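## Task

From the open laundry bag, remove the pink garment and place all of it inside the bin. When finished, the second garment has to sit fully inside the bag, and the bag must rest on the table, standing or lying on its side. Release everything and pull the grippers away at the end.

## Robot and tools

Robot: two 6-joint arms, left_arm and right_arm, each ending in a two-finger parallel gripper. The fingers point along the gripper's +z axis and close along its y axis. end_effector_position is the point midway between the finger pads, just behind the tips. Bases: left_arm at (-0.023, +0.238, 0) m, right_arm at (-0.010, -0.240, 0) m in the scene frame, each with a slight yaw.

Frames: the scene frame has its origin at table height, halfway between the nominal bases, +z up, +x out over the table, left_arm toward +y. Arm names do not match image sides. Hand positions, orientations (quat wxyz), velocities and Hand targets are reported in each arm's own base frame. Fixed cameras and the table use the scene frame. Printed positions may be off by a few centimetres, worse at long reach.

Command row (shared by execute_actions and move): 14 numbers, each in [-1, 1], always all 14 even when one arm is idle. Order: dx, dy, dz, rx, ry, rz, opening for left_arm, then the same seven for right_arm. The first six of each arm are an offset, not a pose: they count from that arm's Hand target at the start of the action or move, along that arm's base axes, and rotation turns about the Hand target's position. Scale: 1.0 = 0.6 m for dx, dy, dz and 180 degrees for the rotation vector rx, ry, rz. A translation longer than 1.0 is shortened along its direction. Sending the same offset again moves further. Six zeros re-request the current Hand target. Opening is absolute: +1 fully open (about 87 mm between pads), +0.5 about 69 mm, 0 about 43 mm, -0.5 about 18 mm, -1 closed. A 0 in the opening slot closes to 43 mm, so to keep a gripper unchanged resend its present opening.

execute_actions(actions, cameras): actions is a list of actions; each action is up to 15 rows, one per 1/30 s step, and a short action repeats its final row to fill 15 steps. Every row in an action counts from the same start Hand target. Images are returned only for an empty list or when cameras names them (cam_high, cam_low, cam_left_wrist, cam_right_wrist, or ["all"]); an unknown name invalidates the call. An empty list also reports the scene number and task.

move(target, speed, blend, opening_speed, blocking, cameras): target is one 14-number row or a list of up to 15 rows, every row an offset from the Hand targets as they stood when the move began (not chained). Straight-line paths, all arms finishing together, minimum 0.5 s, cut off at 10 s. speed is m/s, 0.002 to 2.9, default 0.25 (rotation up to twice that in rad/s), one value or one per target. blend in metres rounds corners between list targets; 0 stops at each. opening_speed (0.2 or more, per second on the -1..1 scale) ramps the fingers. Paths do not avoid obstacles or the other arm. Faster moves lag and overshoot more and hit harder. Avoid paths close by an arm's own base; route around it. The result adds a move: line with the ending (done, off_target, moving, held, fault) and any limits (paced = pose clipped, held = steps withheld). done means within 10 mm and 2 degrees; it says nothing about contact.

wait(seconds 0 to 10): lets time pass holding commands; a running move continues. stop(): brakes a running move. zoom_image(camera, region [x0,y0,x1,y1] pixels, at most 504x504): enlarges part of that camera's latest image (images are 896x504). read_manual(section="licences") returns licence text only. finished_scene(scene): ends the current scene (1 or 2) irreversibly; tool calls after it in the same reply act in the next scene.

Result lines: Hand target is the last commanded pose after clipping (orientation is clipped to within 40 degrees of the measured one); the gripper often rests short of it, and the next command re-requests it. grip_measured is the finger position on the command scale (can be off about 0.043); in Joint positions the gripper reads 0 closed to 1 open. To hold something, command about 0.04 below the grip_measured value at first contact. Joint torques include arm weight and have offsets; joints 1 to 3 wrap at ±28 N m. Joint velocities may read within noise. Tool commands shows current commands. MOTOR HOT appears at 75 °C; at 90 °C the arm folds and idles for the rest of the scene; at 100 °C it goes limp. Holding loads, stretching out or pushing at unreachable poses heats motors, even while you think.

Practical notes: check position and tilt after each move; friction and weight leave the gripper low or short. Small commands may not move at all. An arm blocked by something keeps pushing until commanded back past its gripper. The clearance check does not stop grippers or wrist cameras from hitting each other; any press between the arms can fail the scene, including closing a gripper on the other arm's fingers. Avoid drops, releasing moving items, slams and hard hits on fixed or heavy things. Anything falling off the table or left off it fails the task. Objects may occasionally be nudged by outside pushes. Time spent thinking runs the scene clock.

Each tool is called after ">>>" as name(argument=value, ...) on one line, values as JSON.

## Session

>>> execute_actions(actions=[])

Scene clock: 0.00 s.
left_arm: end_effector_position=(+0.2571, -0.0599, +0.3391) grip_measured=+0.980 end_effector_quat_wxyz=(+0.507, -0.026, +0.832, -0.224) | right_arm: end_effector_position=(+0.2614, +0.1364, +0.2802) grip_measured=+1.000 end_effector_quat_wxyz=(+0.465, -0.028, +0.803, +0.372)
Joint positions: left_arm=[0.095 0.913 1.313 -0.841 0.44 -0.25 0.99] | right_arm=[0.092 0.862 0.925 -0.42 -0.586 0.436 1]
Joint velocities: within noise
Joint torques (N m): no reading
Motor temperatures (°C): left_arm=[22 31 31 37 21 22 22] | right_arm=[20 33 35 30 23 26 22]
Heat: left arm: 37 °C; right arm: 35 °C.
Hand target: left_arm +0.2573, -0.0599, +0.3428; +0.511, -0.025, +0.829, -0.224 | right_arm +0.2613, +0.1364, +0.2835; +0.468, -0.029, +0.801, +0.372
Tool commands: left_gripper/opening=+1.0 right_gripper/opening=+1.0

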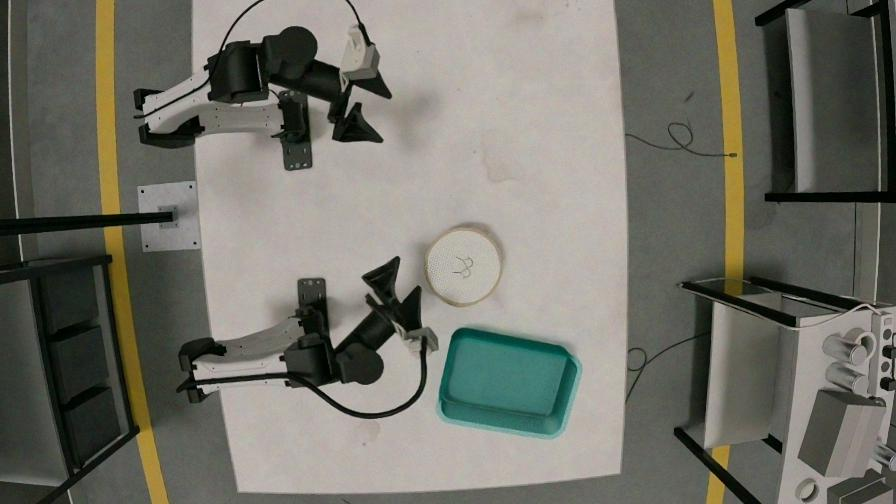

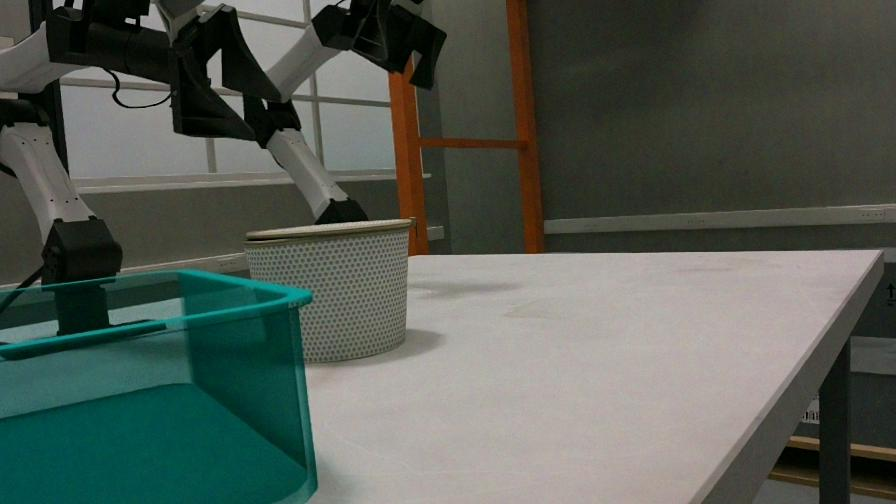

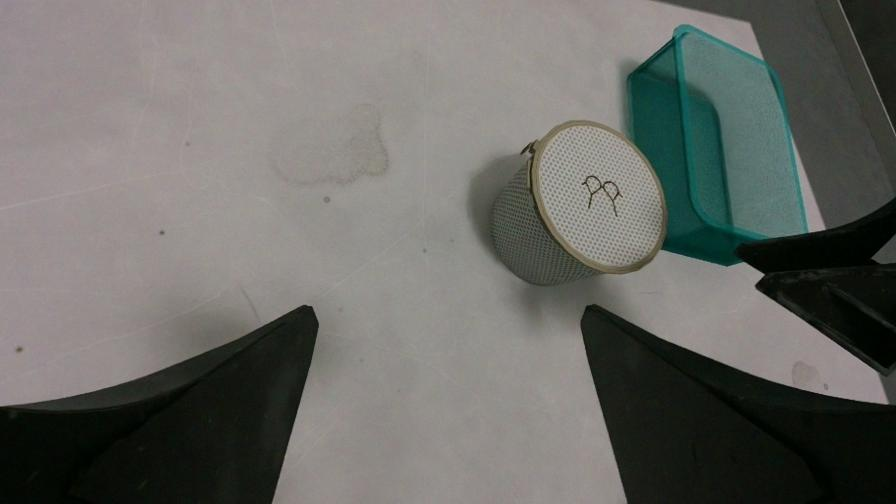

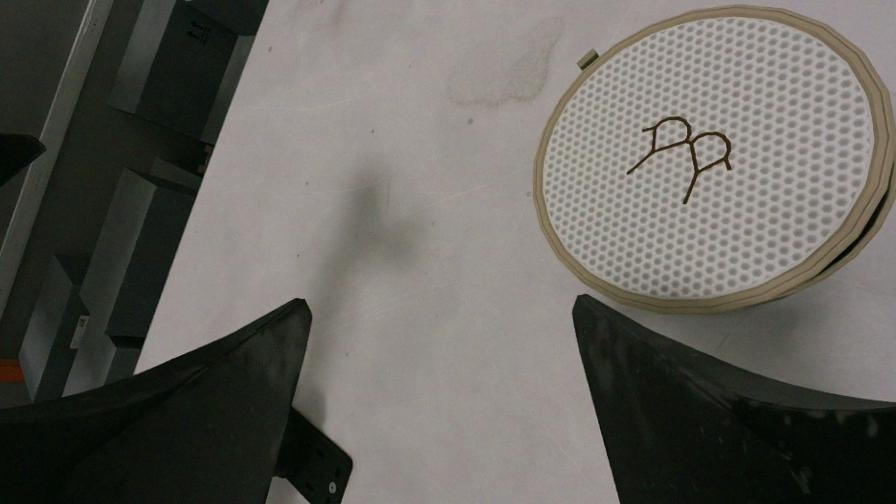

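>>> zoom_image(camera="cam_right_wrist", region=[500, 0, 896, 340])

>>> zoom_image(camera="cam_low", region=[200, 190, 460, 380])

>>> zoom_image(camera="cam_left_wrist", region=[460, 90, 700, 300])

>>> zoom_image(camera="cam_high", region=[400, 200, 540, 330])

Scaled by 1.273 from the camera's 896x504 image, which has a finer 1280x720 frame.

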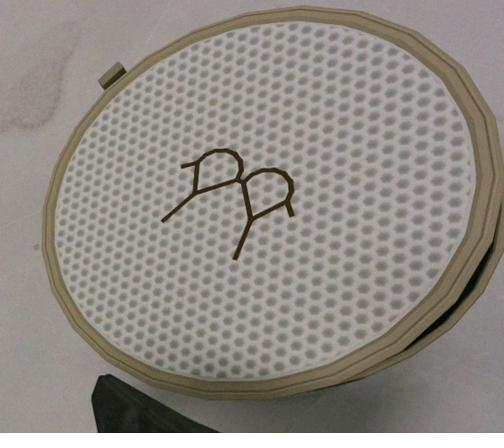

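Scaled by 1.938 from the camera's 896x504 image, which has a finer 1280x720 frame.

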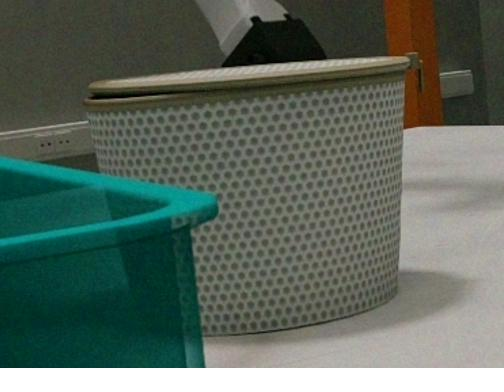

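Scaled by 2.100 from the camera's 896x504 image, which has a finer 1280x720 frame.

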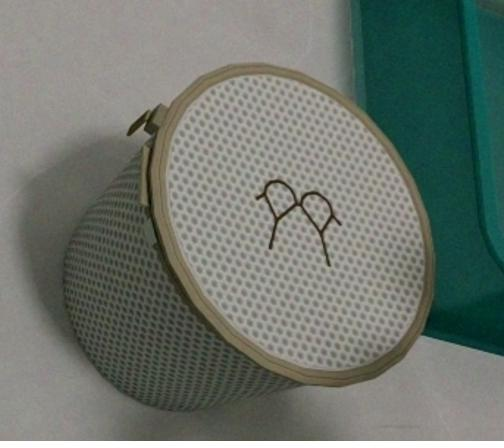

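Scaled by 3.600 from the camera's 896x504 image, which has a finer 1280x720 frame.

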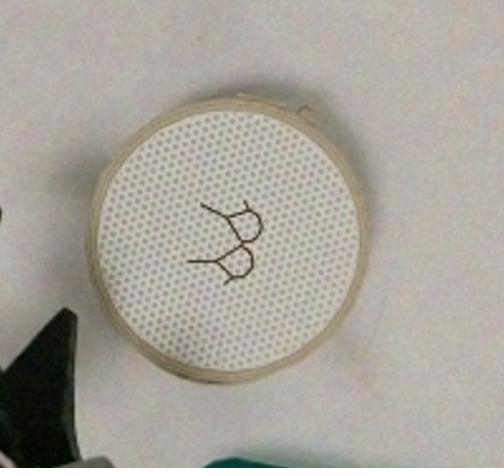

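>>> move(target=[0,0,0,0,0,0,1,0.03,-0.25,-0.04,0.254,0.173,0.056,1], speed=0.35, cameras=["all"])

Scene clock: 50.50 s.
left_arm: end_effector_position=(+0.2571, -0.0599, +0.3391) grip_measured=+0.980 end_effector_quat_wxyz=(+0.507, -0.026, +0.832, -0.224) | right_arm: end_effector_position=(+0.2782, -0.0103, +0.2533) grip_measured=+1.000 end_effector_quat_wxyz=(+0.250, +0.250, +0.665, +0.658)
Joint positions: left_arm=[0.095 0.913 1.313 -0.841 0.44 -0.25 0.99] | right_arm=[-0.72 1.435 0.994 -0.778 -1.56 0.347 1]
Joint torques (N m): left_arm=[-0.01 0.09 6.84 1.85 0.08 0.03] | right_arm=[0.02 -4.53 8.44 0.53 -0.52 -0.1]
Heat: left arm: 40 °C; right arm: 39 °C.
Hand target: left_arm +0.2573, -0.0599, +0.3428; +0.511, -0.025, +0.829, -0.224 | right_arm +0.2792, -0.0136, +0.2596; +0.183, +0.183, +0.684, +0.682
Off the commanded pose: left_arm 0.004 m, 1 deg | right_arm 0.007 m, 11 deg.
joint sent to its limit (right arm) — joint 5 (wrist yaw), lower limit. The joint targets are off in orientation, not in position.
move: off_target (right_arm)

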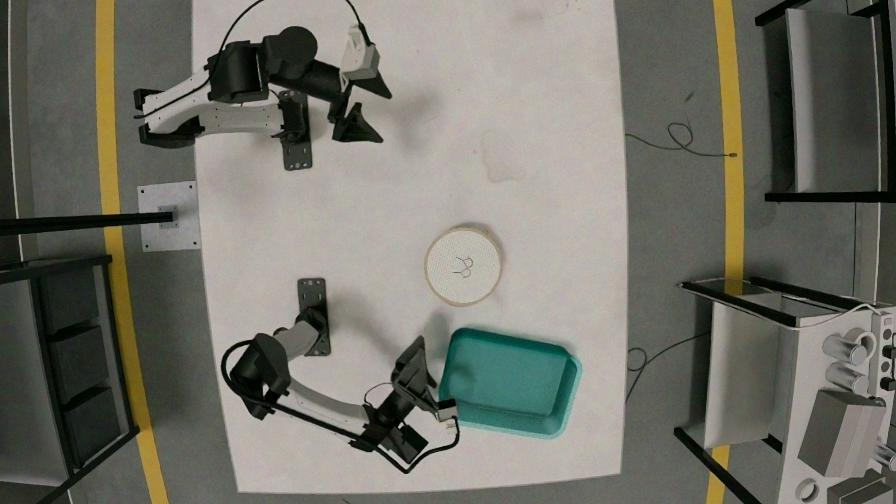

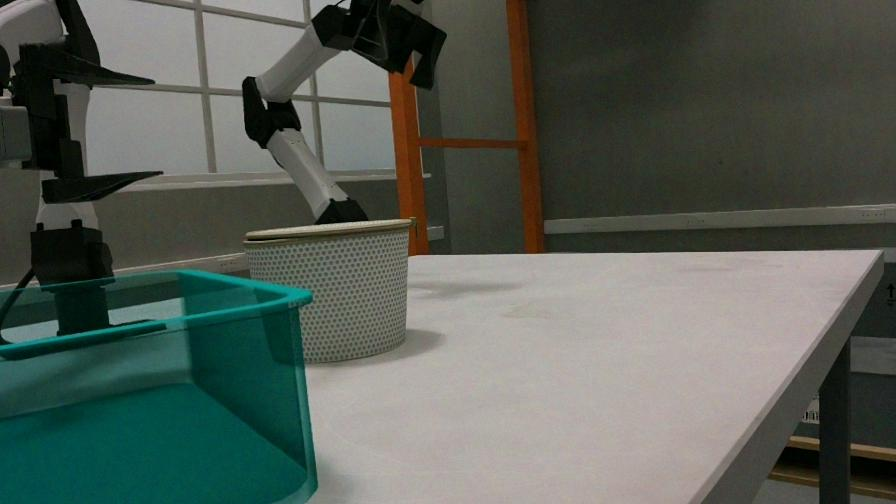

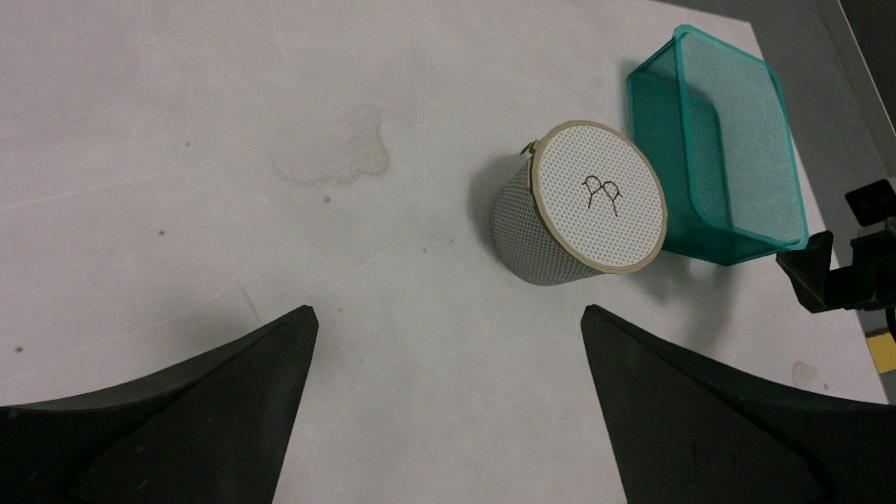

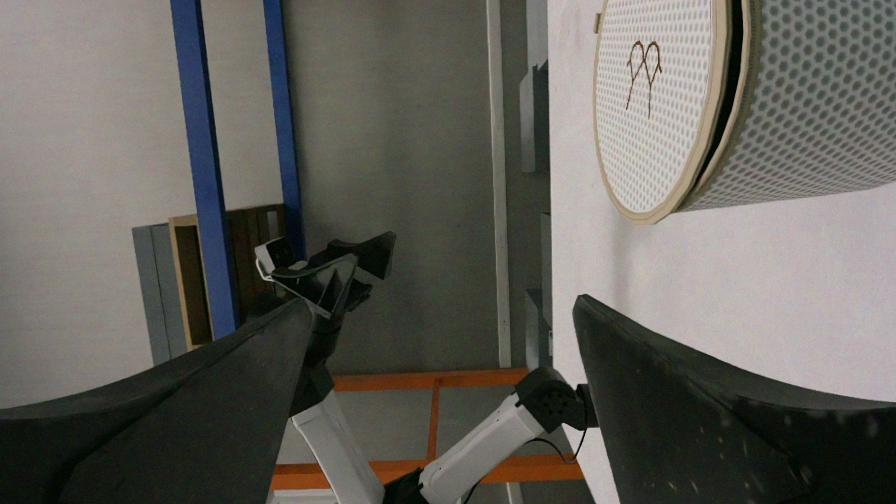

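>>> move(target=[0,0,0,0,0,0,1,0.027,0.123,-0.15,0,0,0,0], speed=0.3, cameras=["cam_high","cam_low","cam_right_wrist"])

Scene clock: 67.30 s.
left_arm: end_effector_position=(+0.2571, -0.0599, +0.3391) grip_measured=+0.980 end_effector_quat_wxyz=(+0.507, -0.026, +0.832, -0.224) | right_arm: end_effector_position=(+0.2952, +0.0590, +0.1730) grip_measured=+0.000 end_effector_quat_wxyz=(+0.151, +0.151, +0.696, +0.685)
Joint positions: left_arm=[0.095 0.913 1.313 -0.841 0.44 -0.25 0.99] | right_arm=[-0.426 1.686 0.913 -0.555 -1.555 0.24 0.5]
Joint torques (N m): left_arm=[0.01 0.1 6.87 1.85 0.09 0.03] | right_arm=[0.44 -7.2 4.82 0.65 -0.28 0.04]
Motor temperatures (°C): left_arm=[22 29 34 41 20 22 21] | right_arm=[20 32 40 31 23 25 21]
Heat: left arm: 41 °C; right arm: 40 °C.
Hand target: left_arm +0.2573, -0.0599, +0.3428; +0.511, -0.025, +0.829, -0.224 | right_arm +0.2955, +0.0602, +0.1695; +0.183, +0.183, +0.684, +0.682
Off the commanded pose: left_arm 0.004 m, 1 deg | right_arm 0.004 m, 5 deg.
move: off_target (right_arm)
Images, in order (width x height): cam_high 896x504, cam_low 896x504, cam_right_wrist 896x504.

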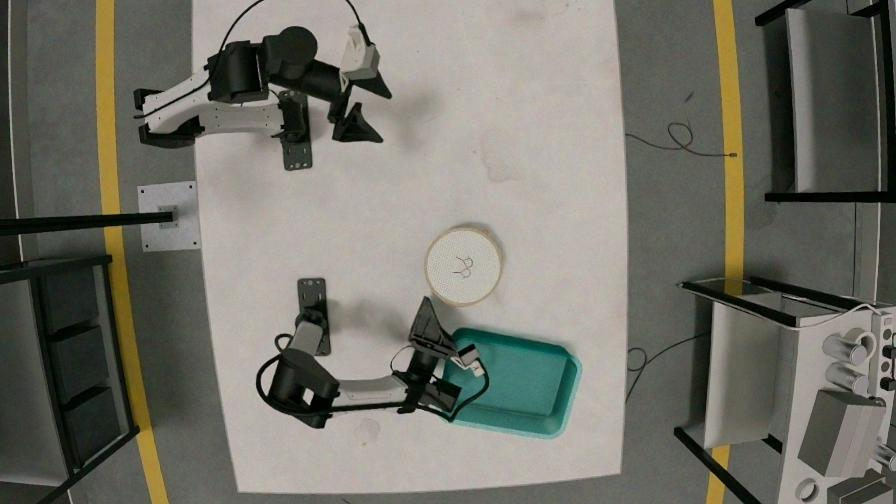

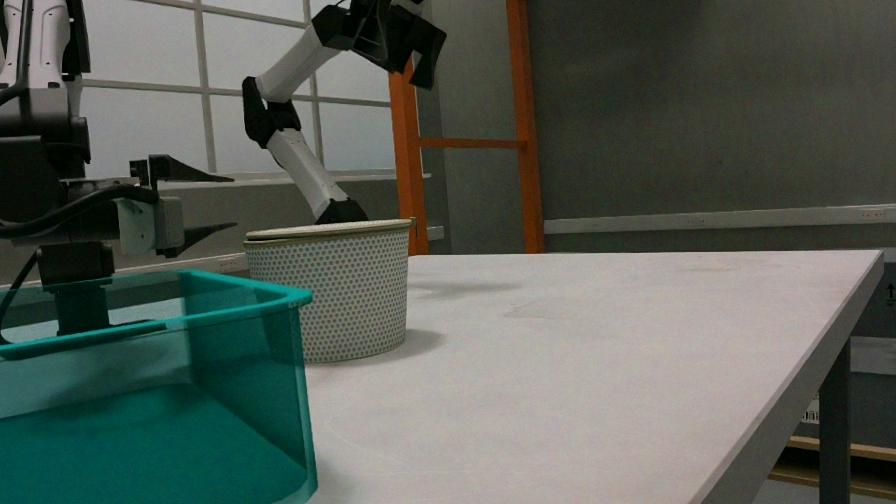

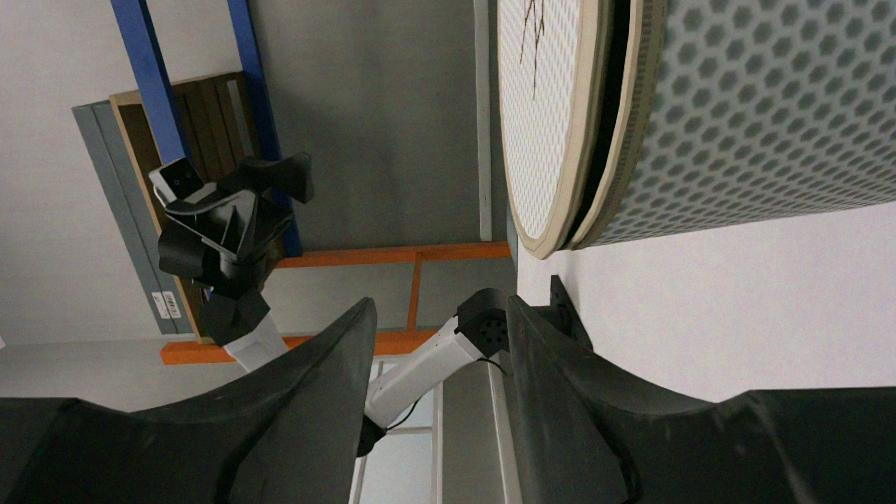

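>>> move(target=[0,0,0,0,0,0,1,0.012,0.012,-0.045,0,0,0,-0.3], speed=0.2, cameras=["cam_high","cam_low","cam_right_wrist"])

>>> zoom_image(camera="cam_low", region=[130, 140, 390, 290])

>>> zoom_image(camera="cam_high", region=[380, 200, 540, 350])

Scene clock: 84.63 s.
left_arm: end_effector_position=(+0.2571, -0.0599, +0.3391) grip_measured=+0.980 end_effector_quat_wxyz=(+0.507, -0.026, +0.832, -0.224) | right_arm: end_effector_position=(+0.3030, +0.0650, +0.1496) grip_measured=-0.300 end_effector_quat_wxyz=(+0.146, +0.133, +0.702, +0.684)
Joint positions: left_arm=[0.095 0.913 1.313 -0.841 0.44 -0.25 0.99] | right_arm=[-0.391 1.762 0.898 -0.422 -1.549 0.261 0.35]
Joint torques (N m): left_arm=[0.01 0.1 6.87 1.86 0.1 0.03] | right_arm=[0.65 -6.75 4.3 0.69 -0.22 0.06]
Heat: left arm: 41 °C; right arm: 39 °C.
Hand target: left_arm +0.2573, -0.0599, +0.3428; +0.511, -0.025, +0.829, -0.224 | right_arm +0.3027, +0.0673, +0.1425; +0.183, +0.183, +0.684, +0.682
Off the commanded pose: left_arm 0.004 m, 1 deg | right_arm 0.007 m, 7 deg.
move: off_target (right_arm)
Images, in order (width x height): cam_high 896x504, cam_low 896x504, cam_right_wrist 896x504.

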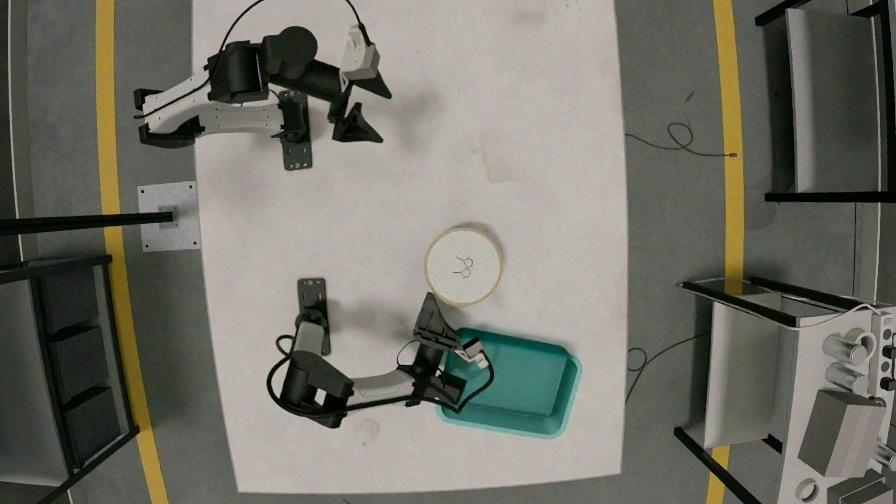

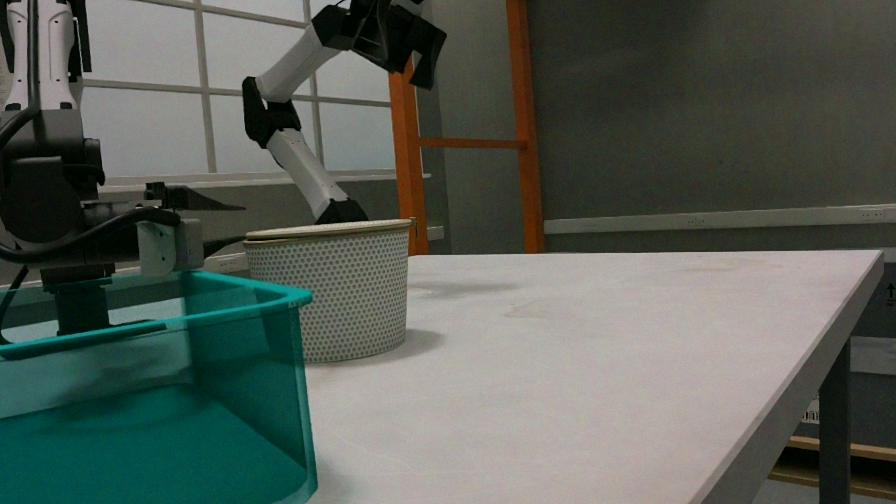

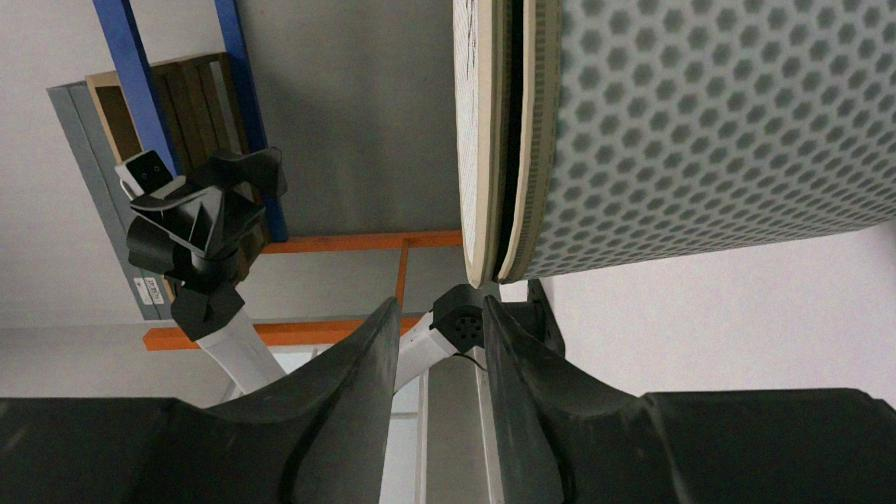

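Scaled by 1.938 from the camera's 896x504 image, which has a finer 1280x720 frame.

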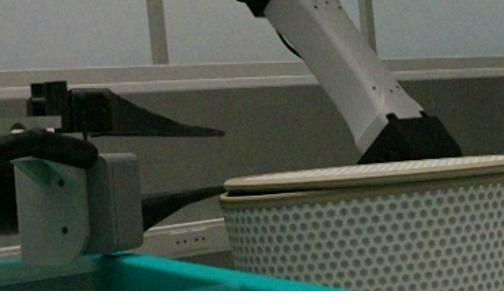

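Scaled by 3.150 from the camera's 896x504 image, which has a finer 1280x720 frame.

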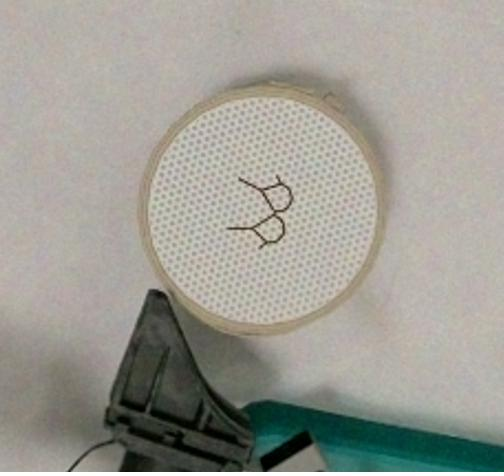

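>>> move(target=[[0,0,0,0,0,0,1,0.026,-0.02,-0.006,0,0,0,-0.3],[0,0,0,0,0,0,1,0.052,0.014,-0.006,0,0,0,-0.3]], speed=0.1, cameras=["cam_high","cam_low","cam_right_wrist"])

>>> zoom_image(camera="cam_low", region=[130, 140, 390, 290])

Scene clock: 100.63 s.
left_arm: end_effector_position=(+0.2571, -0.0599, +0.3391) grip_measured=+0.980 end_effector_quat_wxyz=(+0.507, -0.026, +0.832, -0.224) | right_arm: end_effector_position=(+0.3348, +0.0732, +0.1456) grip_measured=-0.300 end_effector_quat_wxyz=(+0.139, +0.113, +0.716, +0.675)
Joint positions: left_arm=[0.095 0.913 1.313 -0.841 0.44 -0.25 0.99] | right_arm=[-0.326 1.824 0.939 -0.09 -1.51 0.551 0.35]
Joint torques (N m): left_arm=[-0.01 0.09 6.87 1.86 0.08 0.03] | right_arm=[0.58 -9.36 3.95 0.82 0.08 0.13]
Heat: left arm: 41 °C; right arm: 38 °C.
Hand target: left_arm +0.2573, -0.0599, +0.3428; +0.511, -0.025, +0.829, -0.224 | right_arm +0.3339, +0.0757, +0.1389; +0.183, +0.183, +0.684, +0.682
Off the commanded pose: left_arm 0.004 m, 1 deg | right_arm 0.007 m, 10 deg.
move: off_target (right_arm)
Images, in order (width x height): cam_high 896x504, cam_low 896x504, cam_right_wrist 896x504.

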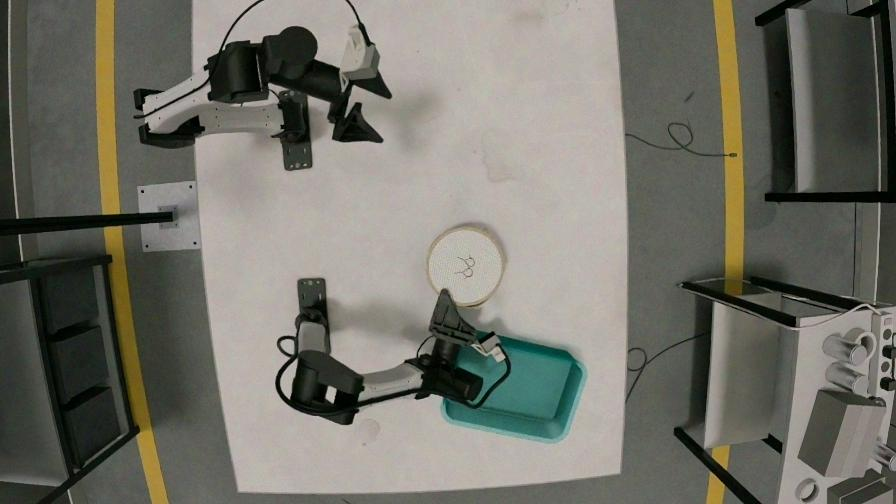

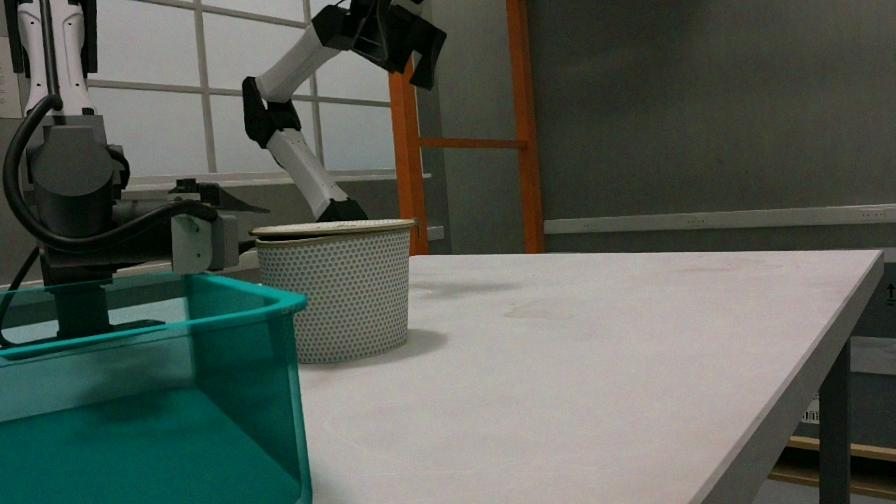

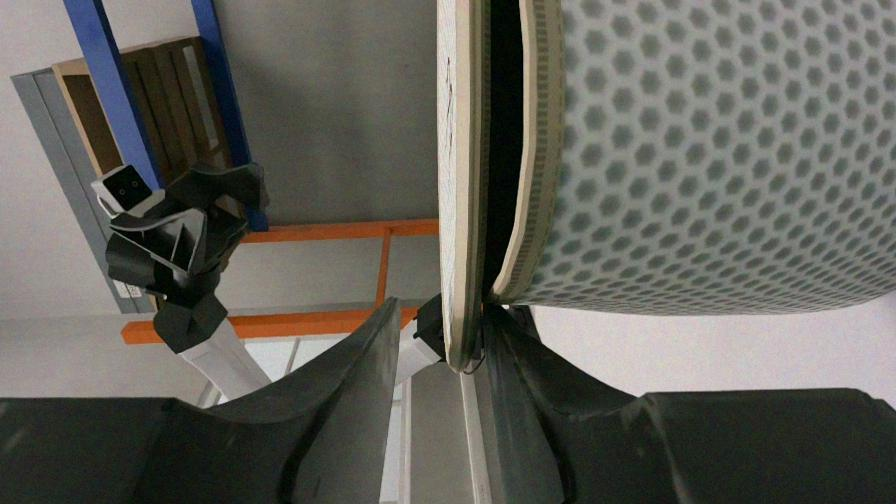

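Scaled by 1.938 from the camera's 896x504 image, which has a finer 1280x720 frame.

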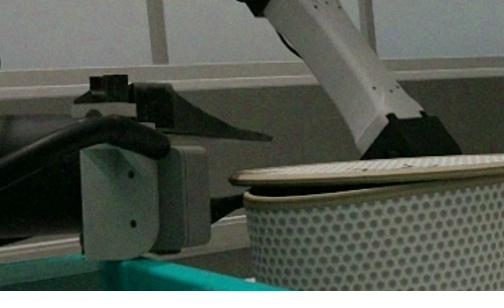

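>>> move(target=[[0,0.17,0,0,0,0,1,0,0,0,0,0,0,-0.95],[0,0.17,0,0,0,0,1,0,0.038,0.142,-0.167,0,0,-0.95],[0,0.17,0,0,0,0,1,0,0.142,0.245,-0.333,0,0,-0.95],[0,0.17,0,0,0,0,1,0,0.283,0.283,-0.5,0,0,-0.95]], speed=0.15, blend=[0,0.03,0.03,0], cameras=["all"])

Scene clock: 118.33 s.
left_arm: end_effector_position=(+0.2572, +0.0414, +0.3381) grip_measured=+0.980 end_effector_quat_wxyz=(+0.508, -0.031, +0.831, -0.225) | right_arm: end_effector_position=(+0.3292, +0.2451, +0.3044) grip_measured=-0.840 end_effector_quat_wxyz=(+0.307, -0.013, +0.950, +0.046)
Joint positions: left_arm=[0.728 1.121 1.465 -1.094 0.973 0.202 0.99] | right_arm=[0.719 2.005 2.562 -1.572 0.317 0.6 0.08]
Joint torques (N m): left_arm=[0.49 -0.55 7.98 1.33 0.44 0.16] | right_arm=[0.46 -8.57 7.43 1.13 0.44 0.06]
Motor temperatures (°C): left_arm=[22 29 34 40 19 21 20] | right_arm=[20 37 37 28 22 24 21]
Heat: left arm: 40 °C; right arm: 37 °C.
Hand target: left_arm +0.2574, +0.0421, +0.3427; +0.511, -0.025, +0.830, -0.224 | right_arm +0.3338, +0.2456, +0.3087; +0.259, +0.000, +0.966, -0.001
Off the commanded pose: left_arm 0.005 m, 1 deg | right_arm 0.006 m, 8 deg.
joint read past its limit (right arm) — joint 4 (wrist pitch), lower limit.
joint sent to its limit (right arm) — joint 4 (wrist pitch), lower limit. The joint targets are off in orientation, not in position.
move: off_target (right_arm)

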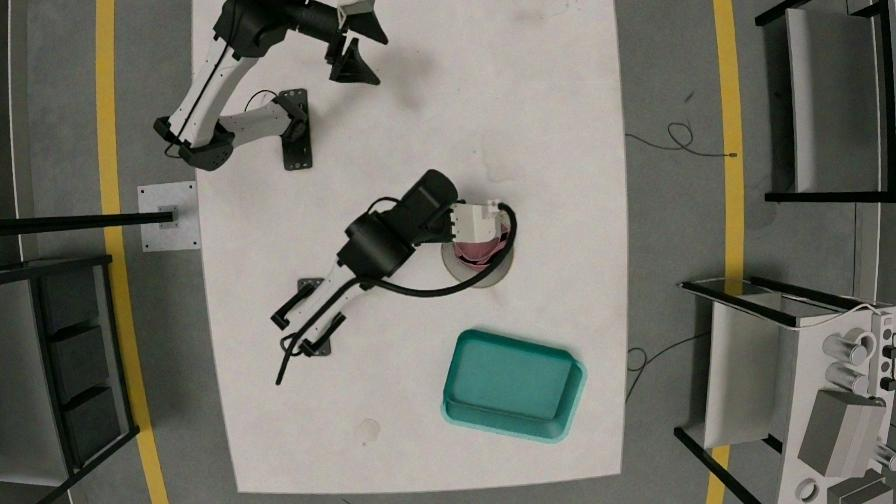

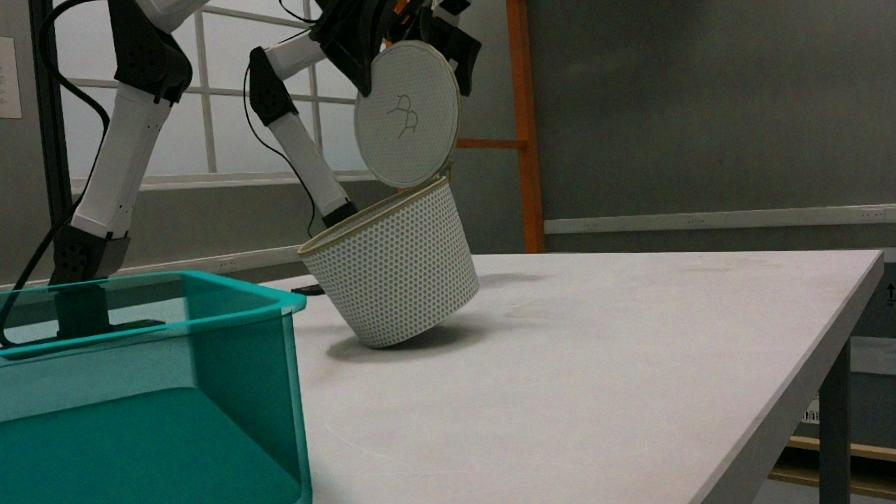

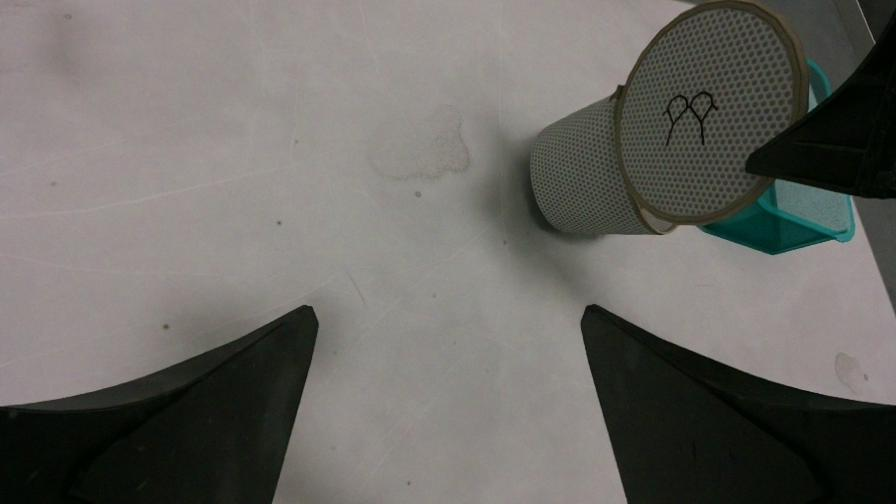

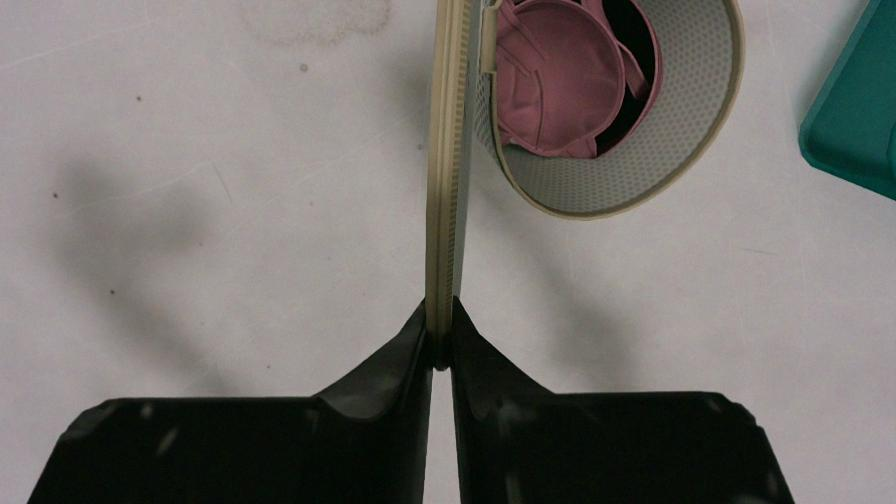

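>>> move(target=[[0,0,0,0,0,0,1,0,0.05,-0.1,0,0,0,-0.95],[0,0,0,0,0,0,1,0,0.11,-0.13,-0.08,0,0,-0.95],[0,0,0,0,0,0,1,0,0.11,-0.13,-0.08,0,0,0],[0,0,0,0,0,0,1,0,0.17,-0.15,-0.08,0,0,0]], speed=0.15, cameras=["all"])

Scene clock: 132.87 s.
left_arm: end_effector_position=(+0.2572, +0.0414, +0.3381) grip_measured=+0.980 end_effector_quat_wxyz=(+0.508, -0.031, +0.831, -0.225) | right_arm: end_effector_position=(+0.3301, +0.3454, +0.2195) grip_measured=+0.000 end_effector_quat_wxyz=(+0.331, -0.059, +0.941, -0.043)
Joint positions: left_arm=[0.728 1.121 1.465 -1.094 0.973 0.202 0.99] | right_arm=[0.958 2.358 2.755 -1.57 0.568 0.716 0.5]
Joint torques (N m): left_arm=[0.5 -0.53 7.95 1.33 0.44 0.16] | right_arm=[0.36 -11.14 7.38 0.85 0.51 0.06]
Heat: left arm: 38 °C; right arm: 38 °C.
Hand target: left_arm +0.2574, +0.0421, +0.3427; +0.511, -0.025, +0.830, -0.224 | right_arm +0.3337, +0.3476, +0.2187; +0.257, -0.032, +0.958, -0.122
Off the commanded pose: left_arm 0.005 m, 1 deg | right_arm 0.004 m, 13 deg.
joint sent to its limit (right arm) — joint 4 (wrist pitch), lower limit. The joint targets are off in orientation, not in position.
move: off_target (right_arm); target 3's new opening was sent with right_arm's hand 0.005 m and 10 deg from that target

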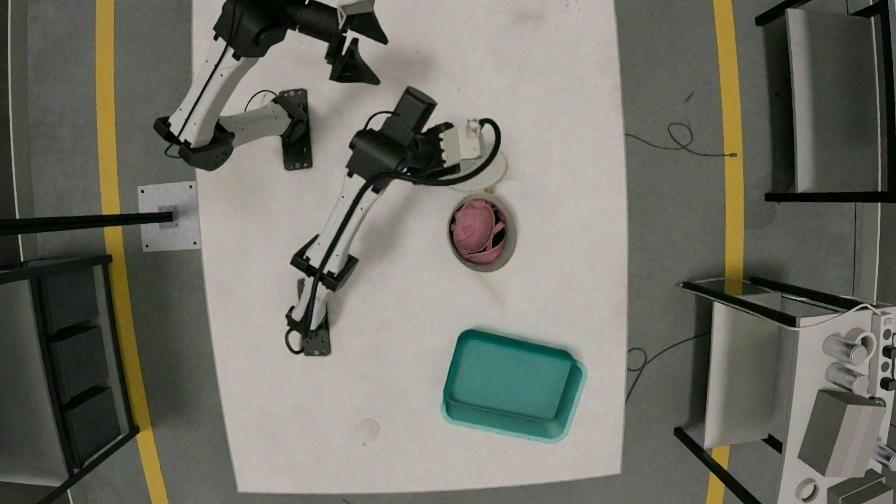

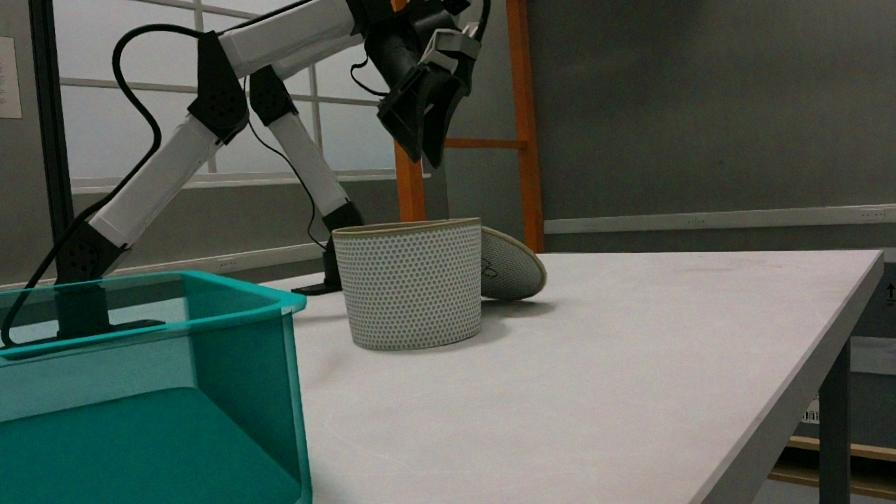

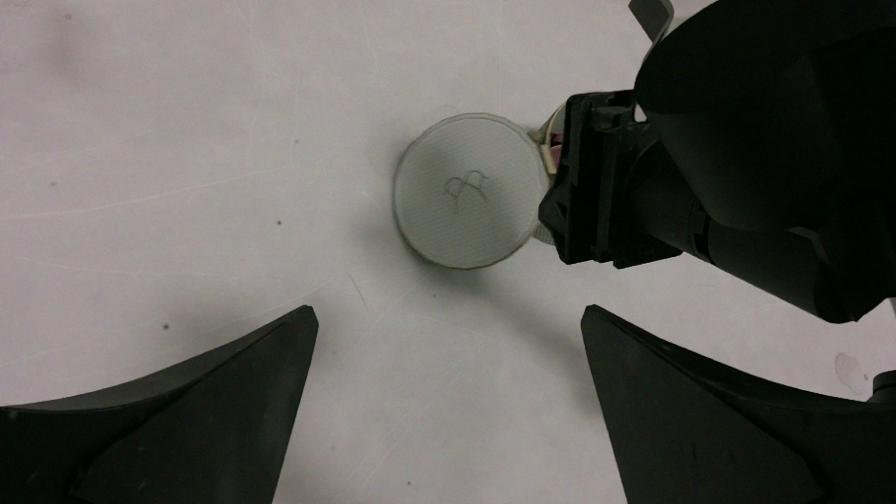

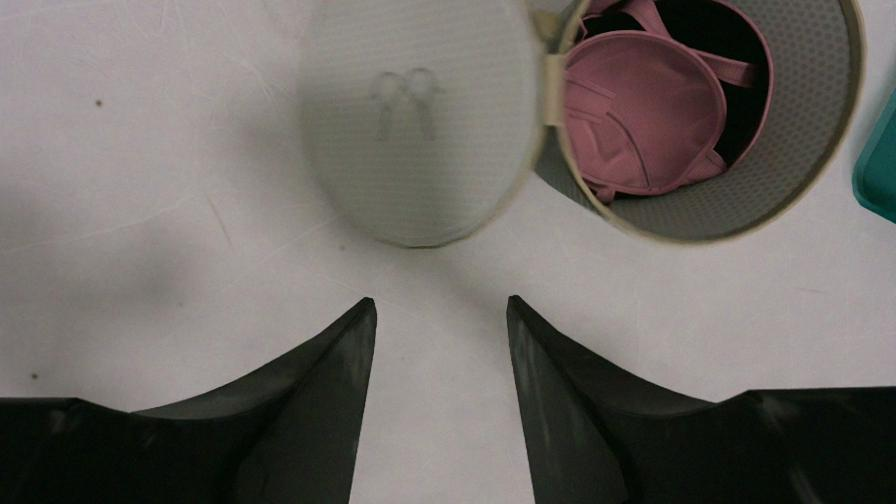

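>>> zoom_image(camera="cam_right_wrist", region=[520, 0, 870, 250])

>>> zoom_image(camera="cam_high", region=[430, 180, 530, 280])

Scaled by 1.440 from the camera's 896x504 image, which has a finer 1280x720 frame.

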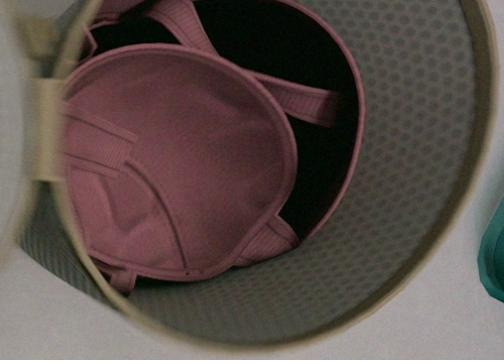

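Scaled by 5.040 from the camera's 896x504 image, which has a finer 1280x720 frame.

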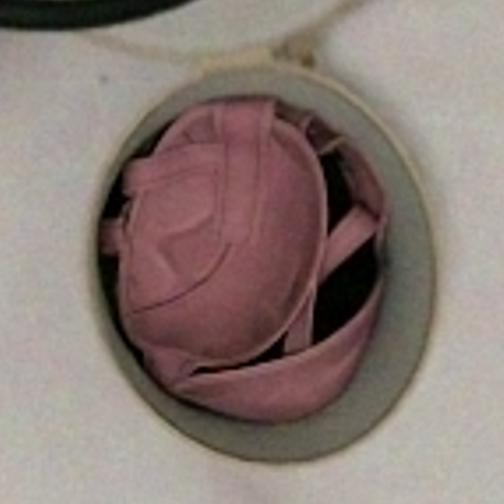

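>>> move(target=[0,0,0,0,0,0,1,0.2,-0.236,0.052,-0.067,0.19,0.464,0], speed=0.4, cameras=["cam_high","cam_low","cam_right_wrist"])

>>> zoom_image(camera="cam_high", region=[410, 150, 550, 290])

Scene clock: 161.90 s.
left_arm: end_effector_position=(+0.2572, +0.0414, +0.3381) grip_measured=+0.980 end_effector_quat_wxyz=(+0.508, -0.031, +0.831, -0.225) | right_arm: end_effector_position=(+0.4551, +0.2064, +0.2405) grip_measured=+0.000 end_effector_quat_wxyz=(-0.232, +0.704, -0.666, +0.083)
Joint positions: left_arm=[0.728 1.121 1.465 -1.094 0.973 0.202 0.99] | right_arm=[0.508 2.358 2.847 -1.562 0.019 -1.123 0.5]
Joint torques (N m): left_arm=[0.49 -0.53 7.95 1.34 0.45 0.15] | right_arm=[0.83 -13.42 6.76 0.95 0.16 -0.11]
Motor temperatures (°C): left_arm=[22 28 35 37 19 21 20] | right_arm=[19 44 39 26 22 24 21]
Heat: left arm: 37 °C; right arm: 44 °C.
Hand target: left_arm +0.2574, +0.0421, +0.3427; +0.511, -0.025, +0.830, -0.224 | right_arm +0.4538, +0.2060, +0.2499; +0.000, +0.707, -0.707, -0.001
Off the commanded pose: left_arm 0.005 m, 1 deg | right_arm 0.010 m, 29 deg.
elbow stopped short (right arm): the move would have taken joint 3 (elbow) straighter than the controller allows.
joint sent to its limit (right arm) — joint 4 (wrist pitch), lower limit. The joint targets are off in orientation, not in position.
move: off_target (right_arm)
Images, in order (width x height): cam_high 896x504, cam_low 896x504, cam_right_wrist 896x504.

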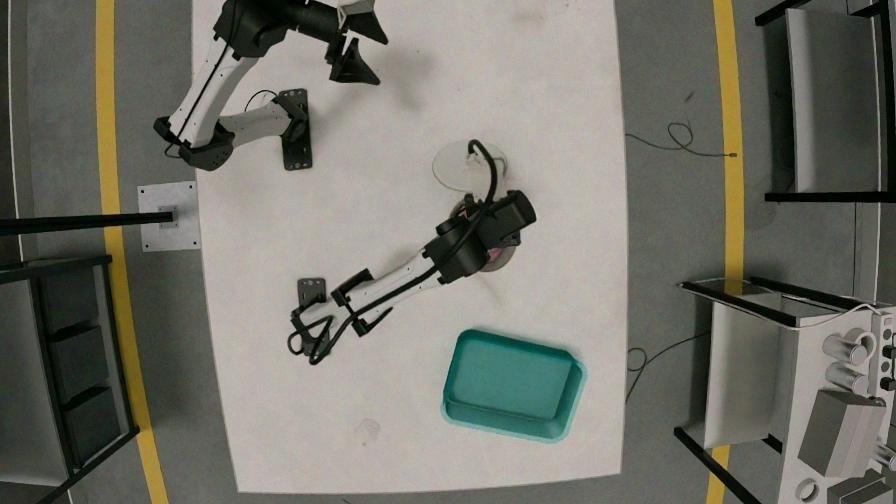

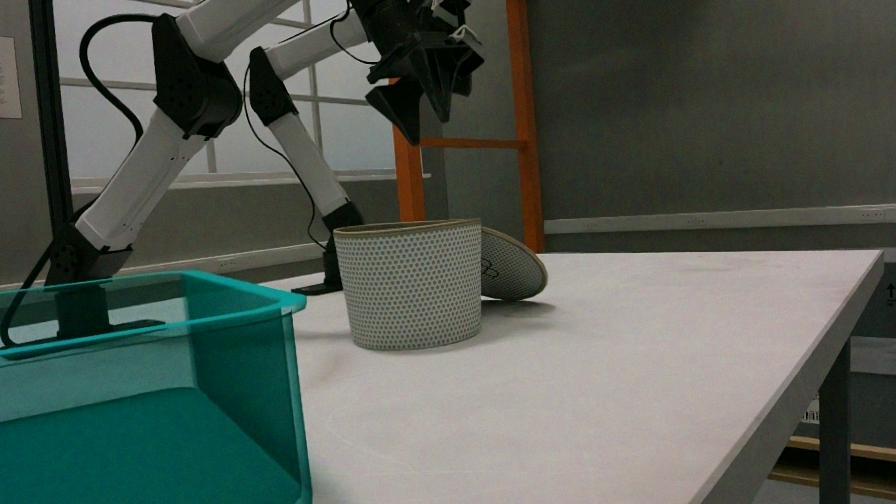

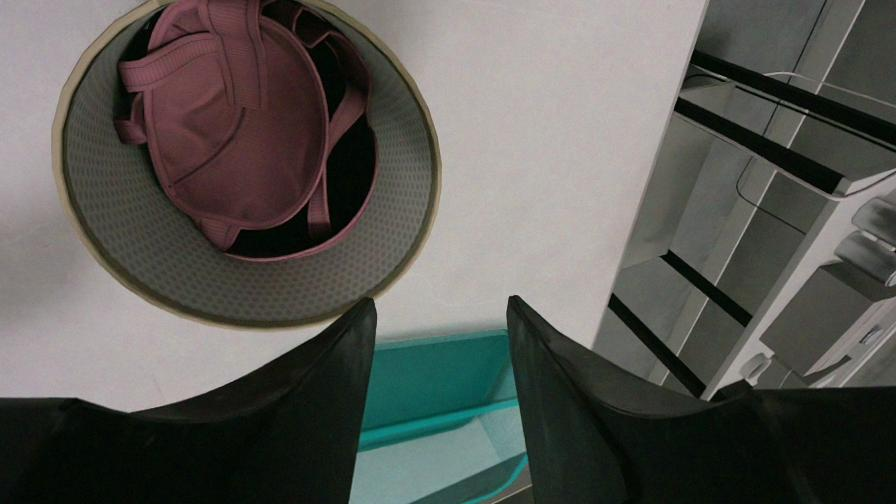

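Scaled by 3.600 from the camera's 896x504 image, which has a finer 1280x720 frame.

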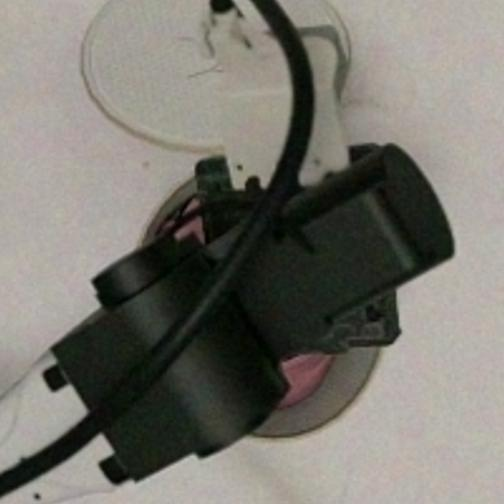

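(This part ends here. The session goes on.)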